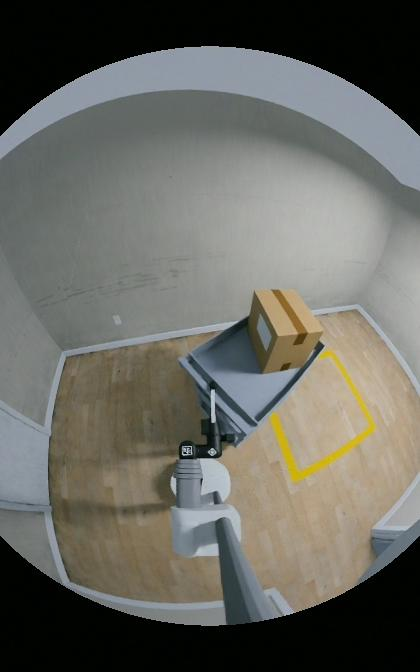

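Call:
move --blocking false --r2 '{"base":{"strafe_m":0.18},"pace":"slow","contact_limits":{"strafe_m":0.4}}' --cameras '[]'

Call:
wait --seconds 9 --cameras '[]'

Call:
move --blocking false --r2 '{"base":{"translate_m":0.36,"strafe_m":-0.45},"pace":"slow","contact_limits":{"translate_m":0.4}}' --cameras '[]'

Call:
wait --seconds 10 --cameras '["r2_head_camera","r2_head_right_camera"]'

Scene clock: 1037.80 s.
move: r2 moving
r1: as last shown
r1.base_tilt: forward=-1.5 right=+1.3
r1.lidar_m: 0.40 4.25 5.04 2.21 1.41 1.25 1.26 0.80 0.72 0.71 0.57 0.44
r1.servo_current: wrist_yaw_rad=52(59) wrist_pitch_rad=39(46) wrist_roll_rad=65(65) gripper_m=59(59)
r1.wrist_depth_mm: - - - 163 211 186 168 / - - - 163 217 182 168 / - - - 163 218 187 168 / - - - 164 220 188 169 / - - - 165 220 188 169 / - - - 165 206 188 170 / - - 178 163 211 181 -
r2.base_odometry: x=-1.680 y=-5.587 heading=-2.113
r2.turned_by_wheels: +0.000
r2.turned_by_imu: +0.000
r2.base_tilt: forward=-0.7 right=+0.0
r2.lidar_m: 0.48 1.56 1.72 1.52 1.53 1.43 1.25 1.27 1.83 3.01 0.38 0.32
r2.base_status: strafe_m moving
r2.joint_positions: lift_m=+0.661 arm_m=+0.000 wrist_yaw_rad=-0.007 wrist_pitch_rad=-0.007 wrist_roll_rad=+1.569 gripper_m=+0.000
r2.joint_status: not commanded
r2.measured_speeds: translate_m=+0.000 strafe_m=+0.055 rotate_rad=-0.001 lift_m=+0.000 arm_m=+0.000 wrist_yaw_rad=+0.000 wrist_pitch_rad=+0.000 wrist_roll_rad=+0.000
r2.motor_effort: lift_m=+10(11) arm_m=+4(4) wheel_0=-11(13) wheel_1=+6(8) wheel_2=+0(1)
r2.servo_current: wrist_yaw_rad=46(65) wrist_pitch_rad=46(59) wrist_roll_rad=59(59) gripper_m=52(52)
r2.contact_limits: strafe_m 0.4
r2.hand_pose: x=+0.4587 y=-0.0893 z=+0.8409 quat_wxyz=(+0.708, +0.706, -0.005, +0.000) (m; r2's base frame)
r2.wrist_depth_mm: - - - - 112 - - / - - - - 126 - - / - - - - 147 - 530 / - - - - 178 - 484 / - - - - 224 - 455 / - - 156 155 181 370 375 / - - - - - - 1205
pictures: none
No camera images: "cameras" was empty.

Scene clock: 1040.23 s.
earlier move: r2 done
r1.base_odometry: x=-2.297 y=+0.642 heading=+0.641
r1.turned_by_wheels: +0.000
r1.turned_by_imu: +0.000
r1.base_tilt: forward=-1.5 right=+1.3
r1.lidar_m: 0.39 4.27 5.06 2.18 1.38 1.24 1.27 0.76 0.70 0.70 0.56 0.45
r1.base_status: not commanded
r1.joint_positions: lift_m=+0.780 arm_m=+0.000 wrist_yaw_rad=+0.559 wrist_pitch_rad=+0.002 wrist_roll_rad=+0.000 gripper_m=-0.029
r1.joint_status: not commanded
r1.measured_speeds: all 0
r1.motor_effort: lift_m=+24(24) arm_m=-4(4) wheel_0=+0(1) wheel_1=+0(0) wheel_2=+0(0)
r1.servo_current: wrist_yaw_rad=59(65) wrist_pitch_rad=39(52) wrist_roll_rad=39(72) gripper_m=59(65)
r1.hand_pose: x=+0.4618 y=+0.0789 z=+0.9572 quat_wxyz=(+0.961, +0.000, +0.001, +0.276) (m; r1's base frame)
r1.wrist_depth_mm: - - - 163 212 186 167 / - - - 164 217 182 168 / - - - 165 218 187 169 / - - - 164 219 188 169 / - - - 165 219 189 170 / - - - 165 206 187 170 / - - 178 163 212 180 -
r2.base_odometry: x=-1.538 y=-5.672 heading=-2.114
r2.turned_by_wheels: +0.000
r2.turned_by_imu: -0.001
r2.base_tilt: forward=-0.7 right=+0.0
r2.lidar_m: 0.47 1.53 1.55 1.36 1.37 1.47 1.29 1.29 1.99 3.04 0.35 0.32
r2.base_status: done
r2.joint_positions: lift_m=+0.661 arm_m=+0.000 wrist_yaw_rad=-0.017 wrist_pitch_rad=-0.007 wrist_roll_rad=+1.569 gripper_m=+0.000
r2.joint_status: not commanded
r2.measured_speeds: all 0
r2.motor_effort: lift_m=+10(11) arm_m=+4(5) wheel_0=-7(18) wheel_1=+2(8) wheel_2=-3(4)
r2.servo_current: wrist_yaw_rad=85(104) wrist_pitch_rad=46(59) wrist_roll_rad=33(65) gripper_m=52(65)
r2.contact_limits: strafe_m 0.4
r2.hand_pose: x=+0.4578 y=-0.0922 z=+0.8409 quat_wxyz=(+0.708, +0.706, -0.008, -0.003) (m; r2's base frame)
r2.wrist_depth_mm: - - - - - - - / - - - - - - - / - - - - - - 496 / - - - - - - 462 / - - - - 224 - 1205 / - - - - 182 382 379 / - - - - - - 1182
wait: 2.43 of 9 s (r2 has come to rest)
pictures: none
No camera images: "cameras" was empty.

Scene clock: 1040.73 s.
move: r2 moving
r1: as last shown
r1.base_tilt: forward=-1.6 right=+1.3
r1.lidar_m: 0.39 4.28 5.05 2.19 1.38 1.24 1.27 0.78 0.71 0.71 0.55 0.44
r1.motor_effort: lift_m=+24(24) arm_m=-4(4) wheel_0=+0(0) wheel_1=+0(0) wheel_2=+0(0)
r1.servo_current: wrist_yaw_rad=39(59) wrist_pitch_rad=33(52) wrist_roll_rad=52(59) gripper_m=52(59)
r1.wrist_depth_mm: - - - 163 212 185 167 / - - - 164 217 182 168 / - - - 165 218 186 168 / - - - 163 220 187 169 / - - - 165 220 188 169 / - - - 165 206 188 170 / - - 178 163 211 181 -
r2.base_odometry: x=-1.550 y=-5.674 heading=-2.115
r2.turned_by_wheels: -0.001
r2.turned_by_imu: -0.001
r2.base_tilt: forward=-0.7 right=+0.1
r2.lidar_m: 0.46 1.49 1.55 1.37 1.38 1.47 1.29 1.30 2.00 3.05 0.33 0.31
r2.base_status: translate_m moving; strafe_m moving
r2.joint_positions: lift_m=+0.661 arm_m=+0.000 wrist_yaw_rad=-0.017 wrist_pitch_rad=-0.007 wrist_roll_rad=+1.569 gripper_m=+0.000
r2.joint_status: not commanded
r2.measured_speeds: translate_m=+0.030 strafe_m=-0.039 rotate_rad=+0.000 lift_m=+0.000 arm_m=+0.000 wrist_yaw_rad=+0.000 wrist_pitch_rad=+0.000 wrist_roll_rad=+0.000
r2.motor_effort: lift_m=+10(11) arm_m=+4(4) wheel_0=+10(10) wheel_1=-6(9) wheel_2=-14(15)
r2.servo_current: wrist_yaw_rad=91(98) wrist_pitch_rad=52(52) wrist_roll_rad=46(52) gripper_m=52(59)
r2.contact_limits: translate_m 0.4
r2.hand_pose: x=+0.4578 y=-0.0922 z=+0.8409 quat_wxyz=(+0.708, +0.706, -0.008, -0.003) (m; r2's base frame)
r2.wrist_depth_mm: - - - - - - - / - - - - - - - / - - - - - - 496 / - - - - - - 462 / - - - - 220 - 1205 / - - - - 185 379 379 / - - - - - - 1182
pictures: none
No camera images: "cameras" was empty.

Scene clock: 1047.27 s.
earlier move: r2 done
r1.base_odometry: x=-2.297 y=+0.642 heading=+0.641
r1.turned_by_wheels: +0.000
r1.turned_by_imu: +0.000
r1.base_tilt: forward=-1.6 right=+1.3
r1.lidar_m: 0.39 4.29 5.05 2.19 1.41 1.24 1.24 0.80 0.70 0.70 0.56 0.44
r1.base_status: not commanded
r1.joint_positions: lift_m=+0.780 arm_m=+0.000 wrist_yaw_rad=+0.559 wrist_pitch_rad=+0.002 wrist_roll_rad=+0.000 gripper_m=-0.029
r1.joint_status: not commanded
r1.measured_speeds: all 0
r1.motor_effort: lift_m=+24(24) arm_m=-4(4) wheel_0=+0(1) wheel_1=+0(0) wheel_2=+0(0)
r1.servo_current: wrist_yaw_rad=59(72) wrist_pitch_rad=39(59) wrist_roll_rad=59(72) gripper_m=52(65)
r1.hand_pose: x=+0.4618 y=+0.0789 z=+0.9572 quat_wxyz=(+0.961, +0.000, +0.001, +0.276) (m; r1's base frame)
r1.wrist_depth_mm: - - - 163 211 186 167 / - - - 163 218 182 168 / - - - 163 218 187 168 / - - - 164 219 188 169 / - - - 164 220 188 170 / - - - 165 205 188 170 / - - 178 164 211 180 -
r2.base_odometry: x=-2.109 y=-5.748 heading=-2.114
r2.turned_by_wheels: +0.001
r2.turned_by_imu: +0.004
r2.base_tilt: forward=-0.7 right=+0.1
r2.lidar_m: 0.40 0.44 1.54 1.83 1.88 1.76 1.57 1.86 1.91 2.85 2.19 0.42
r2.base_status: done
r2.joint_positions: lift_m=+0.661 arm_m=+0.000 wrist_yaw_rad=+0.007 wrist_pitch_rad=-0.007 wrist_roll_rad=+1.569 gripper_m=+0.000
r2.joint_status: not commanded
r2.measured_speeds: all 0
r2.motor_effort: lift_m=+11(11) arm_m=+4(5) wheel_0=+7(17) wheel_1=-4(9) wheel_2=-7(15)
r2.servo_current: wrist_yaw_rad=59(98) wrist_pitch_rad=46(59) wrist_roll_rad=52(59) gripper_m=46(65)
r2.contact_limits: translate_m 0.4
r2.hand_pose: x=+0.4599 y=-0.0853 z=+0.8409 quat_wxyz=(+0.708, +0.706, +0.000, +0.005) (m; r2's base frame)
r2.wrist_depth_mm: - - - 201 204 - - / - - 539 208 208 759 - / - 459 452 159 215 - - / - 508 512 220 222 820 - / - - 580 228 230 - - / - - 183 176 173 - - / - - - - - - 473
wait: 6.53 of 10 s (r2 has come to rest)
pictures: r2_head_camera, r2_head_right_camera
Images, in order (width x height): r2_head_camera 420x560, r2_head_right_camera 420x672.

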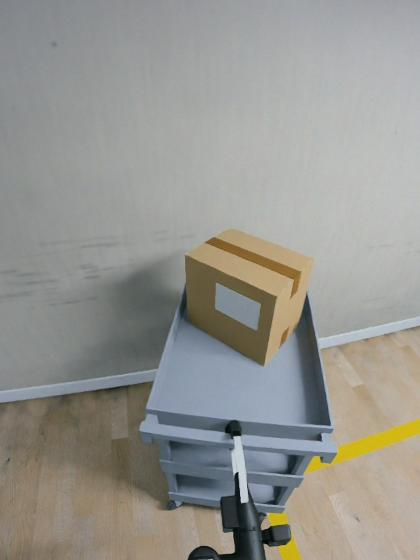

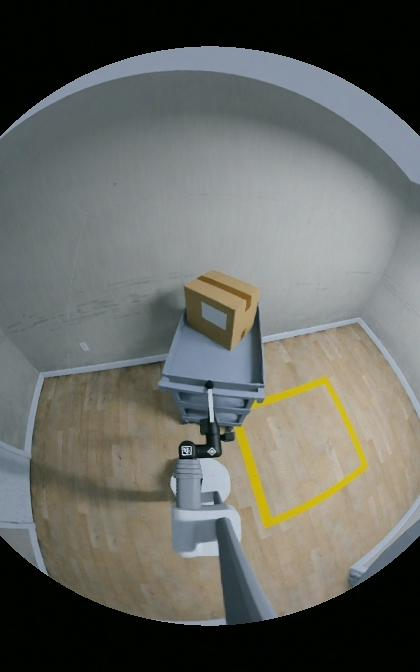

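Call:
move --blocking false --r2 '{"base":{"strafe_m":-0.55,"translate_m":0.03},"pace":"slow","contact_limits":{"translate_m":0.4}}' --cameras '[]'

Call:
wait --seconds 9 --cameras '["r2_head_camera","r2_head_right_camera"]'

Scene clock: 1063.57 s.
move: r2 moving
r1: as last shown
r1.lidar_m: 0.40 4.30 5.06 2.22 1.38 1.25 1.27 0.79 0.71 0.71 0.54 0.45
r1.servo_current: wrist_yaw_rad=46(72) wrist_pitch_rad=39(46) wrist_roll_rad=52(72) gripper_m=52(59)
r1.wrist_depth_mm: - - - 163 212 186 167 / - - - 164 218 181 168 / - - - 164 218 187 168 / - - - 164 220 187 169 / - - - 165 221 187 170 / - - - 165 207 189 169 / - - 178 163 211 180 -
r2.base_odometry: x=-2.122 y=-5.741 heading=-2.114
r2.turned_by_wheels: +0.000
r2.turned_by_imu: +0.001
r2.base_tilt: forward=-0.7 right=+0.1
r2.lidar_m: 0.39 0.46 1.55 1.85 1.88 1.76 1.56 1.85 1.91 2.83 2.22 0.41
r2.base_status: translate_m moving; strafe_m moving
r2.joint_positions: lift_m=+0.661 arm_m=+0.000 wrist_yaw_rad=+0.007 wrist_pitch_rad=-0.007 wrist_roll_rad=+1.569 gripper_m=+0.000
r2.joint_status: not commanded
r2.measured_speeds: translate_m=+0.003 strafe_m=-0.054 rotate_rad=+0.002 lift_m=+0.000 arm_m=+0.000 wrist_yaw_rad=+0.000 wrist_pitch_rad=+0.000 wrist_roll_rad=+0.000
r2.motor_effort: lift_m=+11(11) arm_m=+4(5) wheel_0=+10(14) wheel_1=-5(8) wheel_2=-5(8)
r2.servo_current: wrist_yaw_rad=59(65) wrist_pitch_rad=46(52) wrist_roll_rad=46(59) gripper_m=59(59)
r2.contact_limits: translate_m 0.4
r2.hand_pose: x=+0.4599 y=-0.0853 z=+0.8409 quat_wxyz=(+0.708, +0.706, +0.000, +0.005) (m; r2's base frame)
r2.wrist_depth_mm: - - - 201 203 - - / - - 544 210 210 - - / - 462 455 160 215 - - / - 512 504 220 224 809 - / - - 569 227 229 - - / - - 184 176 183 - - / - - - - - - 473
pictures: none
No camera images: "cameras" was empty.

Scene clock: 1069.73 s.
earlier move: r2 done
r1.base_odometry: x=-2.297 y=+0.642 heading=+0.641
r1.turned_by_wheels: +0.000
r1.turned_by_imu: +0.000
r1.base_tilt: forward=-1.6 right=+1.3
r1.lidar_m: 0.41 4.28 5.05 2.19 1.40 1.25 1.27 0.79 0.70 0.69 0.56 0.46
r1.base_status: not commanded
r1.joint_positions: lift_m=+0.780 arm_m=+0.000 wrist_yaw_rad=+0.559 wrist_pitch_rad=+0.002 wrist_roll_rad=+0.000 gripper_m=-0.029
r1.joint_status: not commanded
r1.measured_speeds: all 0
r1.motor_effort: lift_m=+24(24) arm_m=-4(4) wheel_0=+0(1) wheel_1=+0(0) wheel_2=+0(0)
r1.servo_current: wrist_yaw_rad=46(72) wrist_pitch_rad=39(52) wrist_roll_rad=46(78) gripper_m=52(65)
r1.hand_pose: x=+0.4618 y=+0.0789 z=+0.9572 quat_wxyz=(+0.961, +0.000, +0.001, +0.276) (m; r1's base frame)
r1.wrist_depth_mm: - - - 164 211 186 167 / - - - 163 218 182 167 / - - - 164 219 187 169 / - - - 164 220 187 169 / - - - 164 220 188 170 / - - - 165 206 189 170 / - - 178 163 211 181 -
r2.base_odometry: x=-2.596 y=-5.489 heading=-2.114
r2.turned_by_wheels: +0.000
r2.turned_by_imu: +0.002
r2.base_tilt: forward=-0.7 right=+0.1
r2.lidar_m: 0.29 0.27 1.59 2.36 2.45 1.66 1.60 1.59 1.82 2.30 2.32 0.48
r2.base_status: done
r2.joint_positions: lift_m=+0.661 arm_m=+0.000 wrist_yaw_rad=+0.007 wrist_pitch_rad=-0.007 wrist_roll_rad=+1.569 gripper_m=+0.000
r2.joint_status: not commanded
r2.measured_speeds: all 0
r2.motor_effort: lift_m=+10(11) arm_m=+4(5) wheel_0=+5(14) wheel_1=-4(8) wheel_2=-2(8)
r2.servo_current: wrist_yaw_rad=52(72) wrist_pitch_rad=52(59) wrist_roll_rad=52(72) gripper_m=59(65)
r2.contact_limits: translate_m 0.4
r2.hand_pose: x=+0.4599 y=-0.0853 z=+0.8409 quat_wxyz=(+0.708, +0.706, +0.000, +0.005) (m; r2's base frame)
r2.wrist_depth_mm: - - - 309 - - 1138 / - - - 319 351 347 1098 / - - - 246 320 - 415 / - - - 213 278 - 504 / - - - 195 253 668 - / - - 187 174 182 750 - / - - 452 - 209 - -
wait: 6.17 of 9 s (r2 has come to rest)
pictures: r2_head_camera, r2_head_right_camera
Images, in order (width x height): r2_head_camera 420x560, r2_head_right_camera 420x672.

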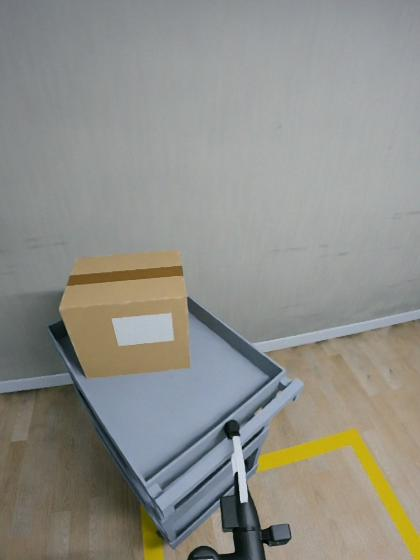

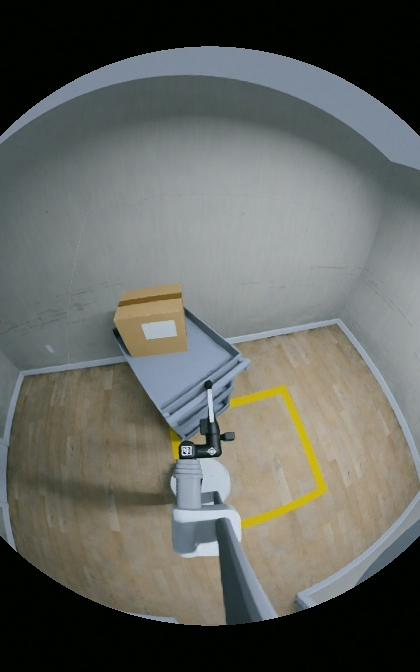

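Call:
move --blocking false --r2 '{"base":{"strafe_m":-0.66,"translate_m":0.03},"joints":{"wrist_yaw_rad":0.45},"speeds":{"wrist_yaw_rad":0.07},"pace":"slow","contact_limits":{"translate_m":0.35}}' --cameras '[]'

Call:
wait --seconds 10 --cameras '["r2_head_camera","r2_head_right_camera"]'

Scene clock: 1086.53 s.
move: r2 moving
r1: as last shown
r1.lidar_m: 0.39 4.29 5.07 2.19 1.39 1.26 1.25 0.79 0.69 0.71 0.57 0.44
r1.servo_current: wrist_yaw_rad=20(59) wrist_pitch_rad=46(52) wrist_roll_rad=59(65) gripper_m=59(65)
r1.wrist_depth_mm: - - - 164 212 186 167 / - - - 164 218 182 168 / - - - 164 220 187 168 / - - - 164 220 187 169 / - - - 164 220 188 170 / - - - 165 206 189 170 / - - 178 163 211 181 -
r2.base_odometry: x=-2.608 y=-5.482 heading=-2.114
r2.turned_by_wheels: +0.000
r2.turned_by_imu: +0.000
r2.base_tilt: forward=-0.7 right=+0.0
r2.lidar_m: 0.29 0.30 1.63 2.42 2.45 1.67 1.60 1.55 1.83 2.30 2.29 0.49
r2.base_status: translate_m moving; strafe_m moving
r2.joint_positions: lift_m=+0.661 arm_m=+0.000 wrist_yaw_rad=+0.032 wrist_pitch_rad=-0.007 wrist_roll_rad=+1.569 gripper_m=+0.000
r2.joint_status: wrist_yaw_rad moving
r2.measured_speeds: translate_m=+0.003 strafe_m=-0.055 rotate_rad=-0.002 lift_m=+0.000 arm_m=+0.000 wrist_yaw_rad=+0.066 wrist_pitch_rad=+0.000 wrist_roll_rad=+0.000
r2.motor_effort: lift_m=+10(11) arm_m=+4(4) wheel_0=+10(12) wheel_1=-6(9) wheel_2=-5(5)
r2.servo_current: wrist_yaw_rad=85(85) wrist_pitch_rad=46(52) wrist_roll_rad=46(59) gripper_m=52(52)
r2.contact_limits: translate_m 0.35
r2.hand_pose: x=+0.4619 y=-0.0782 z=+0.8409 quat_wxyz=(+0.708, +0.706, +0.009, +0.014) (m; r2's base frame)
r2.wrist_depth_mm: - - - 304 - - 1118 / - - - 282 349 351 353 / - - - 244 319 - - / - - - 216 277 - 508 / - - - 191 251 691 - / - 466 186 177 183 778 - / - - 455 - 210 - -
pictures: none
No camera images: "cameras" was empty.

Scene clock: 1093.80 s.
earlier move: r2 done
r1.base_odometry: x=-2.297 y=+0.642 heading=+0.641
r1.turned_by_wheels: +0.000
r1.turned_by_imu: +0.000
r1.base_tilt: forward=-1.6 right=+1.3
r1.lidar_m: 0.38 4.30 5.07 2.21 1.40 1.24 1.25 0.79 0.69 0.71 0.55 0.44
r1.base_status: not commanded
r1.joint_positions: lift_m=+0.780 arm_m=+0.000 wrist_yaw_rad=+0.559 wrist_pitch_rad=+0.002 wrist_roll_rad=+0.000 gripper_m=-0.029
r1.joint_status: not commanded
r1.measured_speeds: all 0
r1.motor_effort: lift_m=+24(24) arm_m=-4(5) wheel_0=+0(1) wheel_1=+0(1) wheel_2=+0(0)
r1.servo_current: wrist_yaw_rad=39(72) wrist_pitch_rad=46(52) wrist_roll_rad=59(65) gripper_m=46(65)
r1.hand_pose: x=+0.4618 y=+0.0789 z=+0.9572 quat_wxyz=(+0.961, +0.000, +0.001, +0.276) (m; r1's base frame)
r1.wrist_depth_mm: - - - 164 212 185 167 / - - - 164 218 182 168 / - - - 164 219 187 169 / - - - 164 219 187 169 / - - - 164 220 187 170 / - - - 165 206 189 170 / - - 178 163 211 180 -
r2.base_odometry: x=-3.176 y=-5.174 heading=-2.114
r2.turned_by_wheels: +0.000
r2.turned_by_imu: +0.003
r2.base_tilt: forward=-0.7 right=+0.1
r2.lidar_m: 0.29 0.25 0.40 3.04 2.51 1.85 1.41 1.40 1.74 1.66 1.66 1.57
r2.base_status: done
r2.joint_positions: lift_m=+0.661 arm_m=+0.000 wrist_yaw_rad=+0.455 wrist_pitch_rad=-0.007 wrist_roll_rad=+1.569 gripper_m=+0.000
r2.joint_status: all done
r2.measured_speeds: all 0
r2.motor_effort: lift_m=+10(11) arm_m=+4(5) wheel_0=+5(13) wheel_1=-2(9) wheel_2=-4(6)
r2.servo_current: wrist_yaw_rad=46(98) wrist_pitch_rad=46(59) wrist_roll_rad=59(59) gripper_m=59(59)
r2.contact_limits: translate_m 0.35
r2.hand_pose: x=+0.4683 y=+0.0483 z=+0.8409 quat_wxyz=(+0.689, +0.689, +0.157, +0.162) (m; r2's base frame)
r2.wrist_depth_mm: - - - - - - - / - - - 336 - - 1042 / - - - 330 370 370 377 / - - - 232 298 - - / - - - 199 258 - 517 / - - 182 170 181 661 - / - - 436 - 204 - -
wait: 7.27 of 10 s (r2 has come to rest)
pictures: r2_head_camera, r2_head_right_camera
Images, in order (width x height): r2_head_camera 420x560, r2_head_right_camera 420x672.

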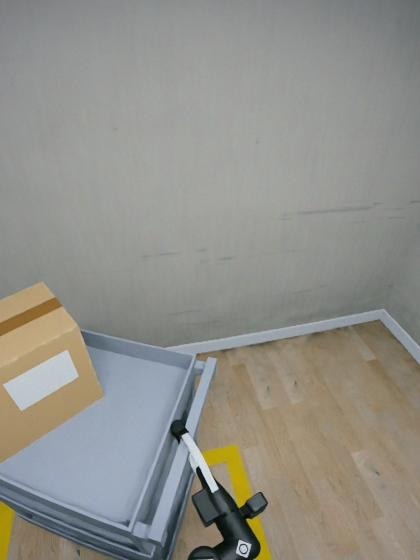

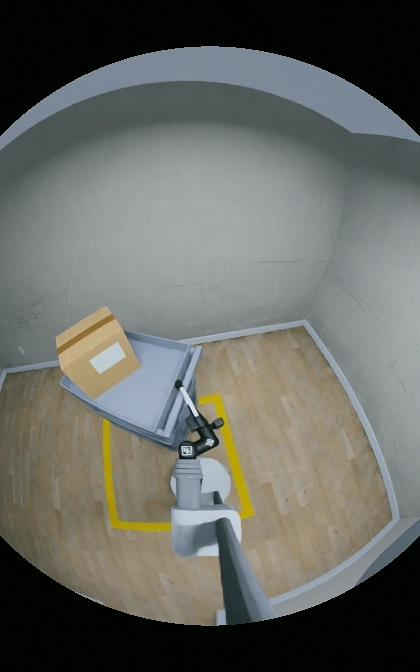

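Call:
move --blocking false --r2 '{"base":{"strafe_m":-0.28,"translate_m":-0.10},"pace":"slow","contact_limits":{"translate_m":0.35}}' --cameras '[]'

Call:
wait --seconds 10 --cameras '["r2_head_camera","r2_head_right_camera","r2_head_left_camera"]'

Scene clock: 1100.37 s.
move: r2 moving
r1: as last shown
r1.lidar_m: 0.41 4.29 5.07 2.20 1.39 1.25 1.24 0.80 0.70 0.71 0.56 0.45
r1.motor_effort: lift_m=+24(24) arm_m=-4(4) wheel_0=+1(1) wheel_1=+0(0) wheel_2=+0(0)
r1.servo_current: wrist_yaw_rad=59(65) wrist_pitch_rad=39(46) wrist_roll_rad=52(65) gripper_m=59(59)
r1.wrist_depth_mm: - - - 163 213 186 167 / - - - 164 218 183 168 / - - - 164 219 187 168 / - - - 164 219 187 169 / - - - 164 220 188 170 / - - - 165 206 189 170 / - - 178 163 211 180 -
r2.base_odometry: x=-3.184 y=-5.164 heading=-2.113
r2.turned_by_wheels: +0.001
r2.turned_by_imu: +0.002
r2.base_tilt: forward=-0.7 right=+0.0
r2.lidar_m: 0.29 0.25 0.40 3.05 2.48 1.88 1.39 1.41 1.73 1.64 1.67 1.54
r2.base_status: translate_m moving; strafe_m moving
r2.joint_positions: lift_m=+0.661 arm_m=+0.000 wrist_yaw_rad=+0.456 wrist_pitch_rad=-0.007 wrist_roll_rad=+1.569 gripper_m=+0.000
r2.joint_status: not commanded
r2.measured_speeds: translate_m=-0.017 strafe_m=-0.048 rotate_rad=+0.001 lift_m=+0.000 arm_m=+0.000 wrist_yaw_rad=+0.000 wrist_pitch_rad=+0.000 wrist_roll_rad=+0.000
r2.motor_effort: lift_m=+10(11) arm_m=+4(4) wheel_0=+9(17) wheel_1=-9(9) wheel_2=+12(12)
r2.servo_current: wrist_yaw_rad=65(65) wrist_pitch_rad=39(46) wrist_roll_rad=39(52) gripper_m=52(52)
r2.contact_limits: translate_m 0.35
r2.hand_pose: x=+0.4683 y=+0.0484 z=+0.8409 quat_wxyz=(+0.689, +0.689, +0.157, +0.162) (m; r2's base frame)
r2.wrist_depth_mm: - - - - - - - / - - - 336 - - 1042 / - - - 329 370 370 375 / - - - 231 298 - - / - - - 194 259 - 521 / - - 183 171 181 661 - / - - 436 - 205 - -
pictures: none
No camera images: "cameras" was empty.

Scene clock: 1104.10 s.
earlier move: r2 done
r1.base_odometry: x=-2.297 y=+0.642 heading=+0.641
r1.turned_by_wheels: +0.000
r1.turned_by_imu: +0.000
r1.base_tilt: forward=-1.5 right=+1.2
r1.lidar_m: 0.39 4.28 5.06 2.19 1.41 1.23 1.27 0.80 0.71 0.71 0.56 0.45
r1.base_status: not commanded
r1.joint_positions: lift_m=+0.780 arm_m=+0.000 wrist_yaw_rad=+0.559 wrist_pitch_rad=+0.002 wrist_roll_rad=+0.000 gripper_m=-0.029
r1.joint_status: not commanded
r1.measured_speeds: all 0
r1.motor_effort: lift_m=+24(24) arm_m=-4(4) wheel_0=+0(1) wheel_1=+0(0) wheel_2=+0(0)
r1.servo_current: wrist_yaw_rad=33(65) wrist_pitch_rad=39(46) wrist_roll_rad=52(72) gripper_m=59(65)
r1.hand_pose: x=+0.4618 y=+0.0789 z=+0.9572 quat_wxyz=(+0.961, +0.000, +0.001, +0.276) (m; r1's base frame)
r1.wrist_depth_mm: - - - 164 212 186 167 / - - - 164 218 182 168 / - - - 164 218 187 168 / - - - 164 220 187 169 / - - - 164 220 188 170 / - - - 165 205 188 169 / - - 178 163 211 181 -
r2.base_odometry: x=-3.364 y=-4.944 heading=-2.113
r2.turned_by_wheels: -0.001
r2.turned_by_imu: +0.000
r2.base_tilt: forward=-0.7 right=+0.0
r2.lidar_m: 0.27 0.25 0.37 3.31 2.24 1.95 1.24 1.28 1.57 1.40 1.41 1.71
r2.base_status: done
r2.joint_positions: lift_m=+0.661 arm_m=+0.000 wrist_yaw_rad=+0.456 wrist_pitch_rad=-0.007 wrist_roll_rad=+1.569 gripper_m=+0.000
r2.joint_status: not commanded
r2.measured_speeds: all 0
r2.motor_effort: lift_m=+10(11) arm_m=+4(5) wheel_0=+7(17) wheel_1=-4(9) wheel_2=+7(13)
r2.servo_current: wrist_yaw_rad=52(65) wrist_pitch_rad=46(52) wrist_roll_rad=33(65) gripper_m=59(59)
r2.contact_limits: translate_m 0.35
r2.hand_pose: x=+0.4683 y=+0.0484 z=+0.8409 quat_wxyz=(+0.689, +0.689, +0.157, +0.162) (m; r2's base frame)
r2.wrist_depth_mm: - - - - - - 1098 / - - - 347 - - 1182 / - - - 300 384 382 384 / - - - 240 315 - 1281 / - - - 195 264 - 500 / - - 177 173 182 - 585 / - - 427 - 202 - -
wait: 3.73 of 10 s (r2 has come to rest)
pictures: r2_head_camera, r2_head_left_camera, r2_head_right_camera
Images, in order (width x height): r2_head_camera 420x560, r2_head_left_camera 420x672, r2_head_right_camera 420x672.

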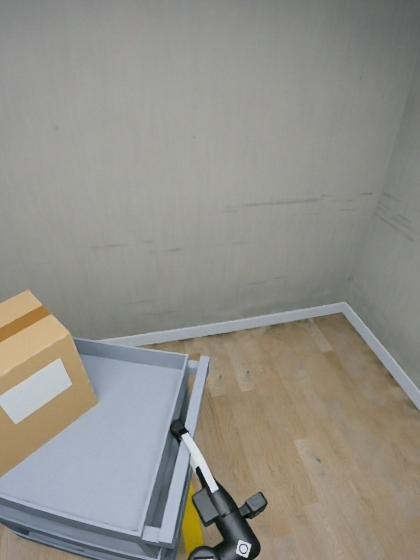

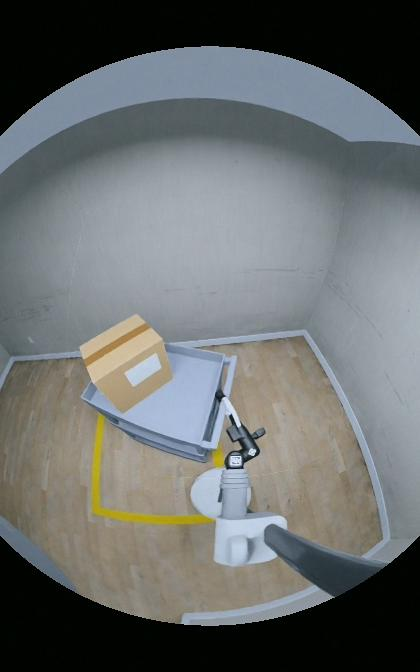

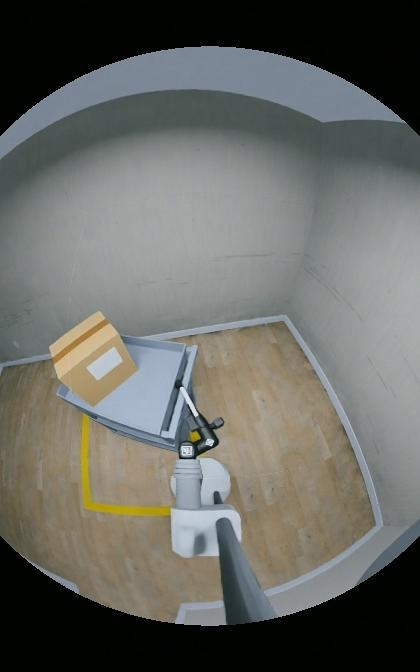

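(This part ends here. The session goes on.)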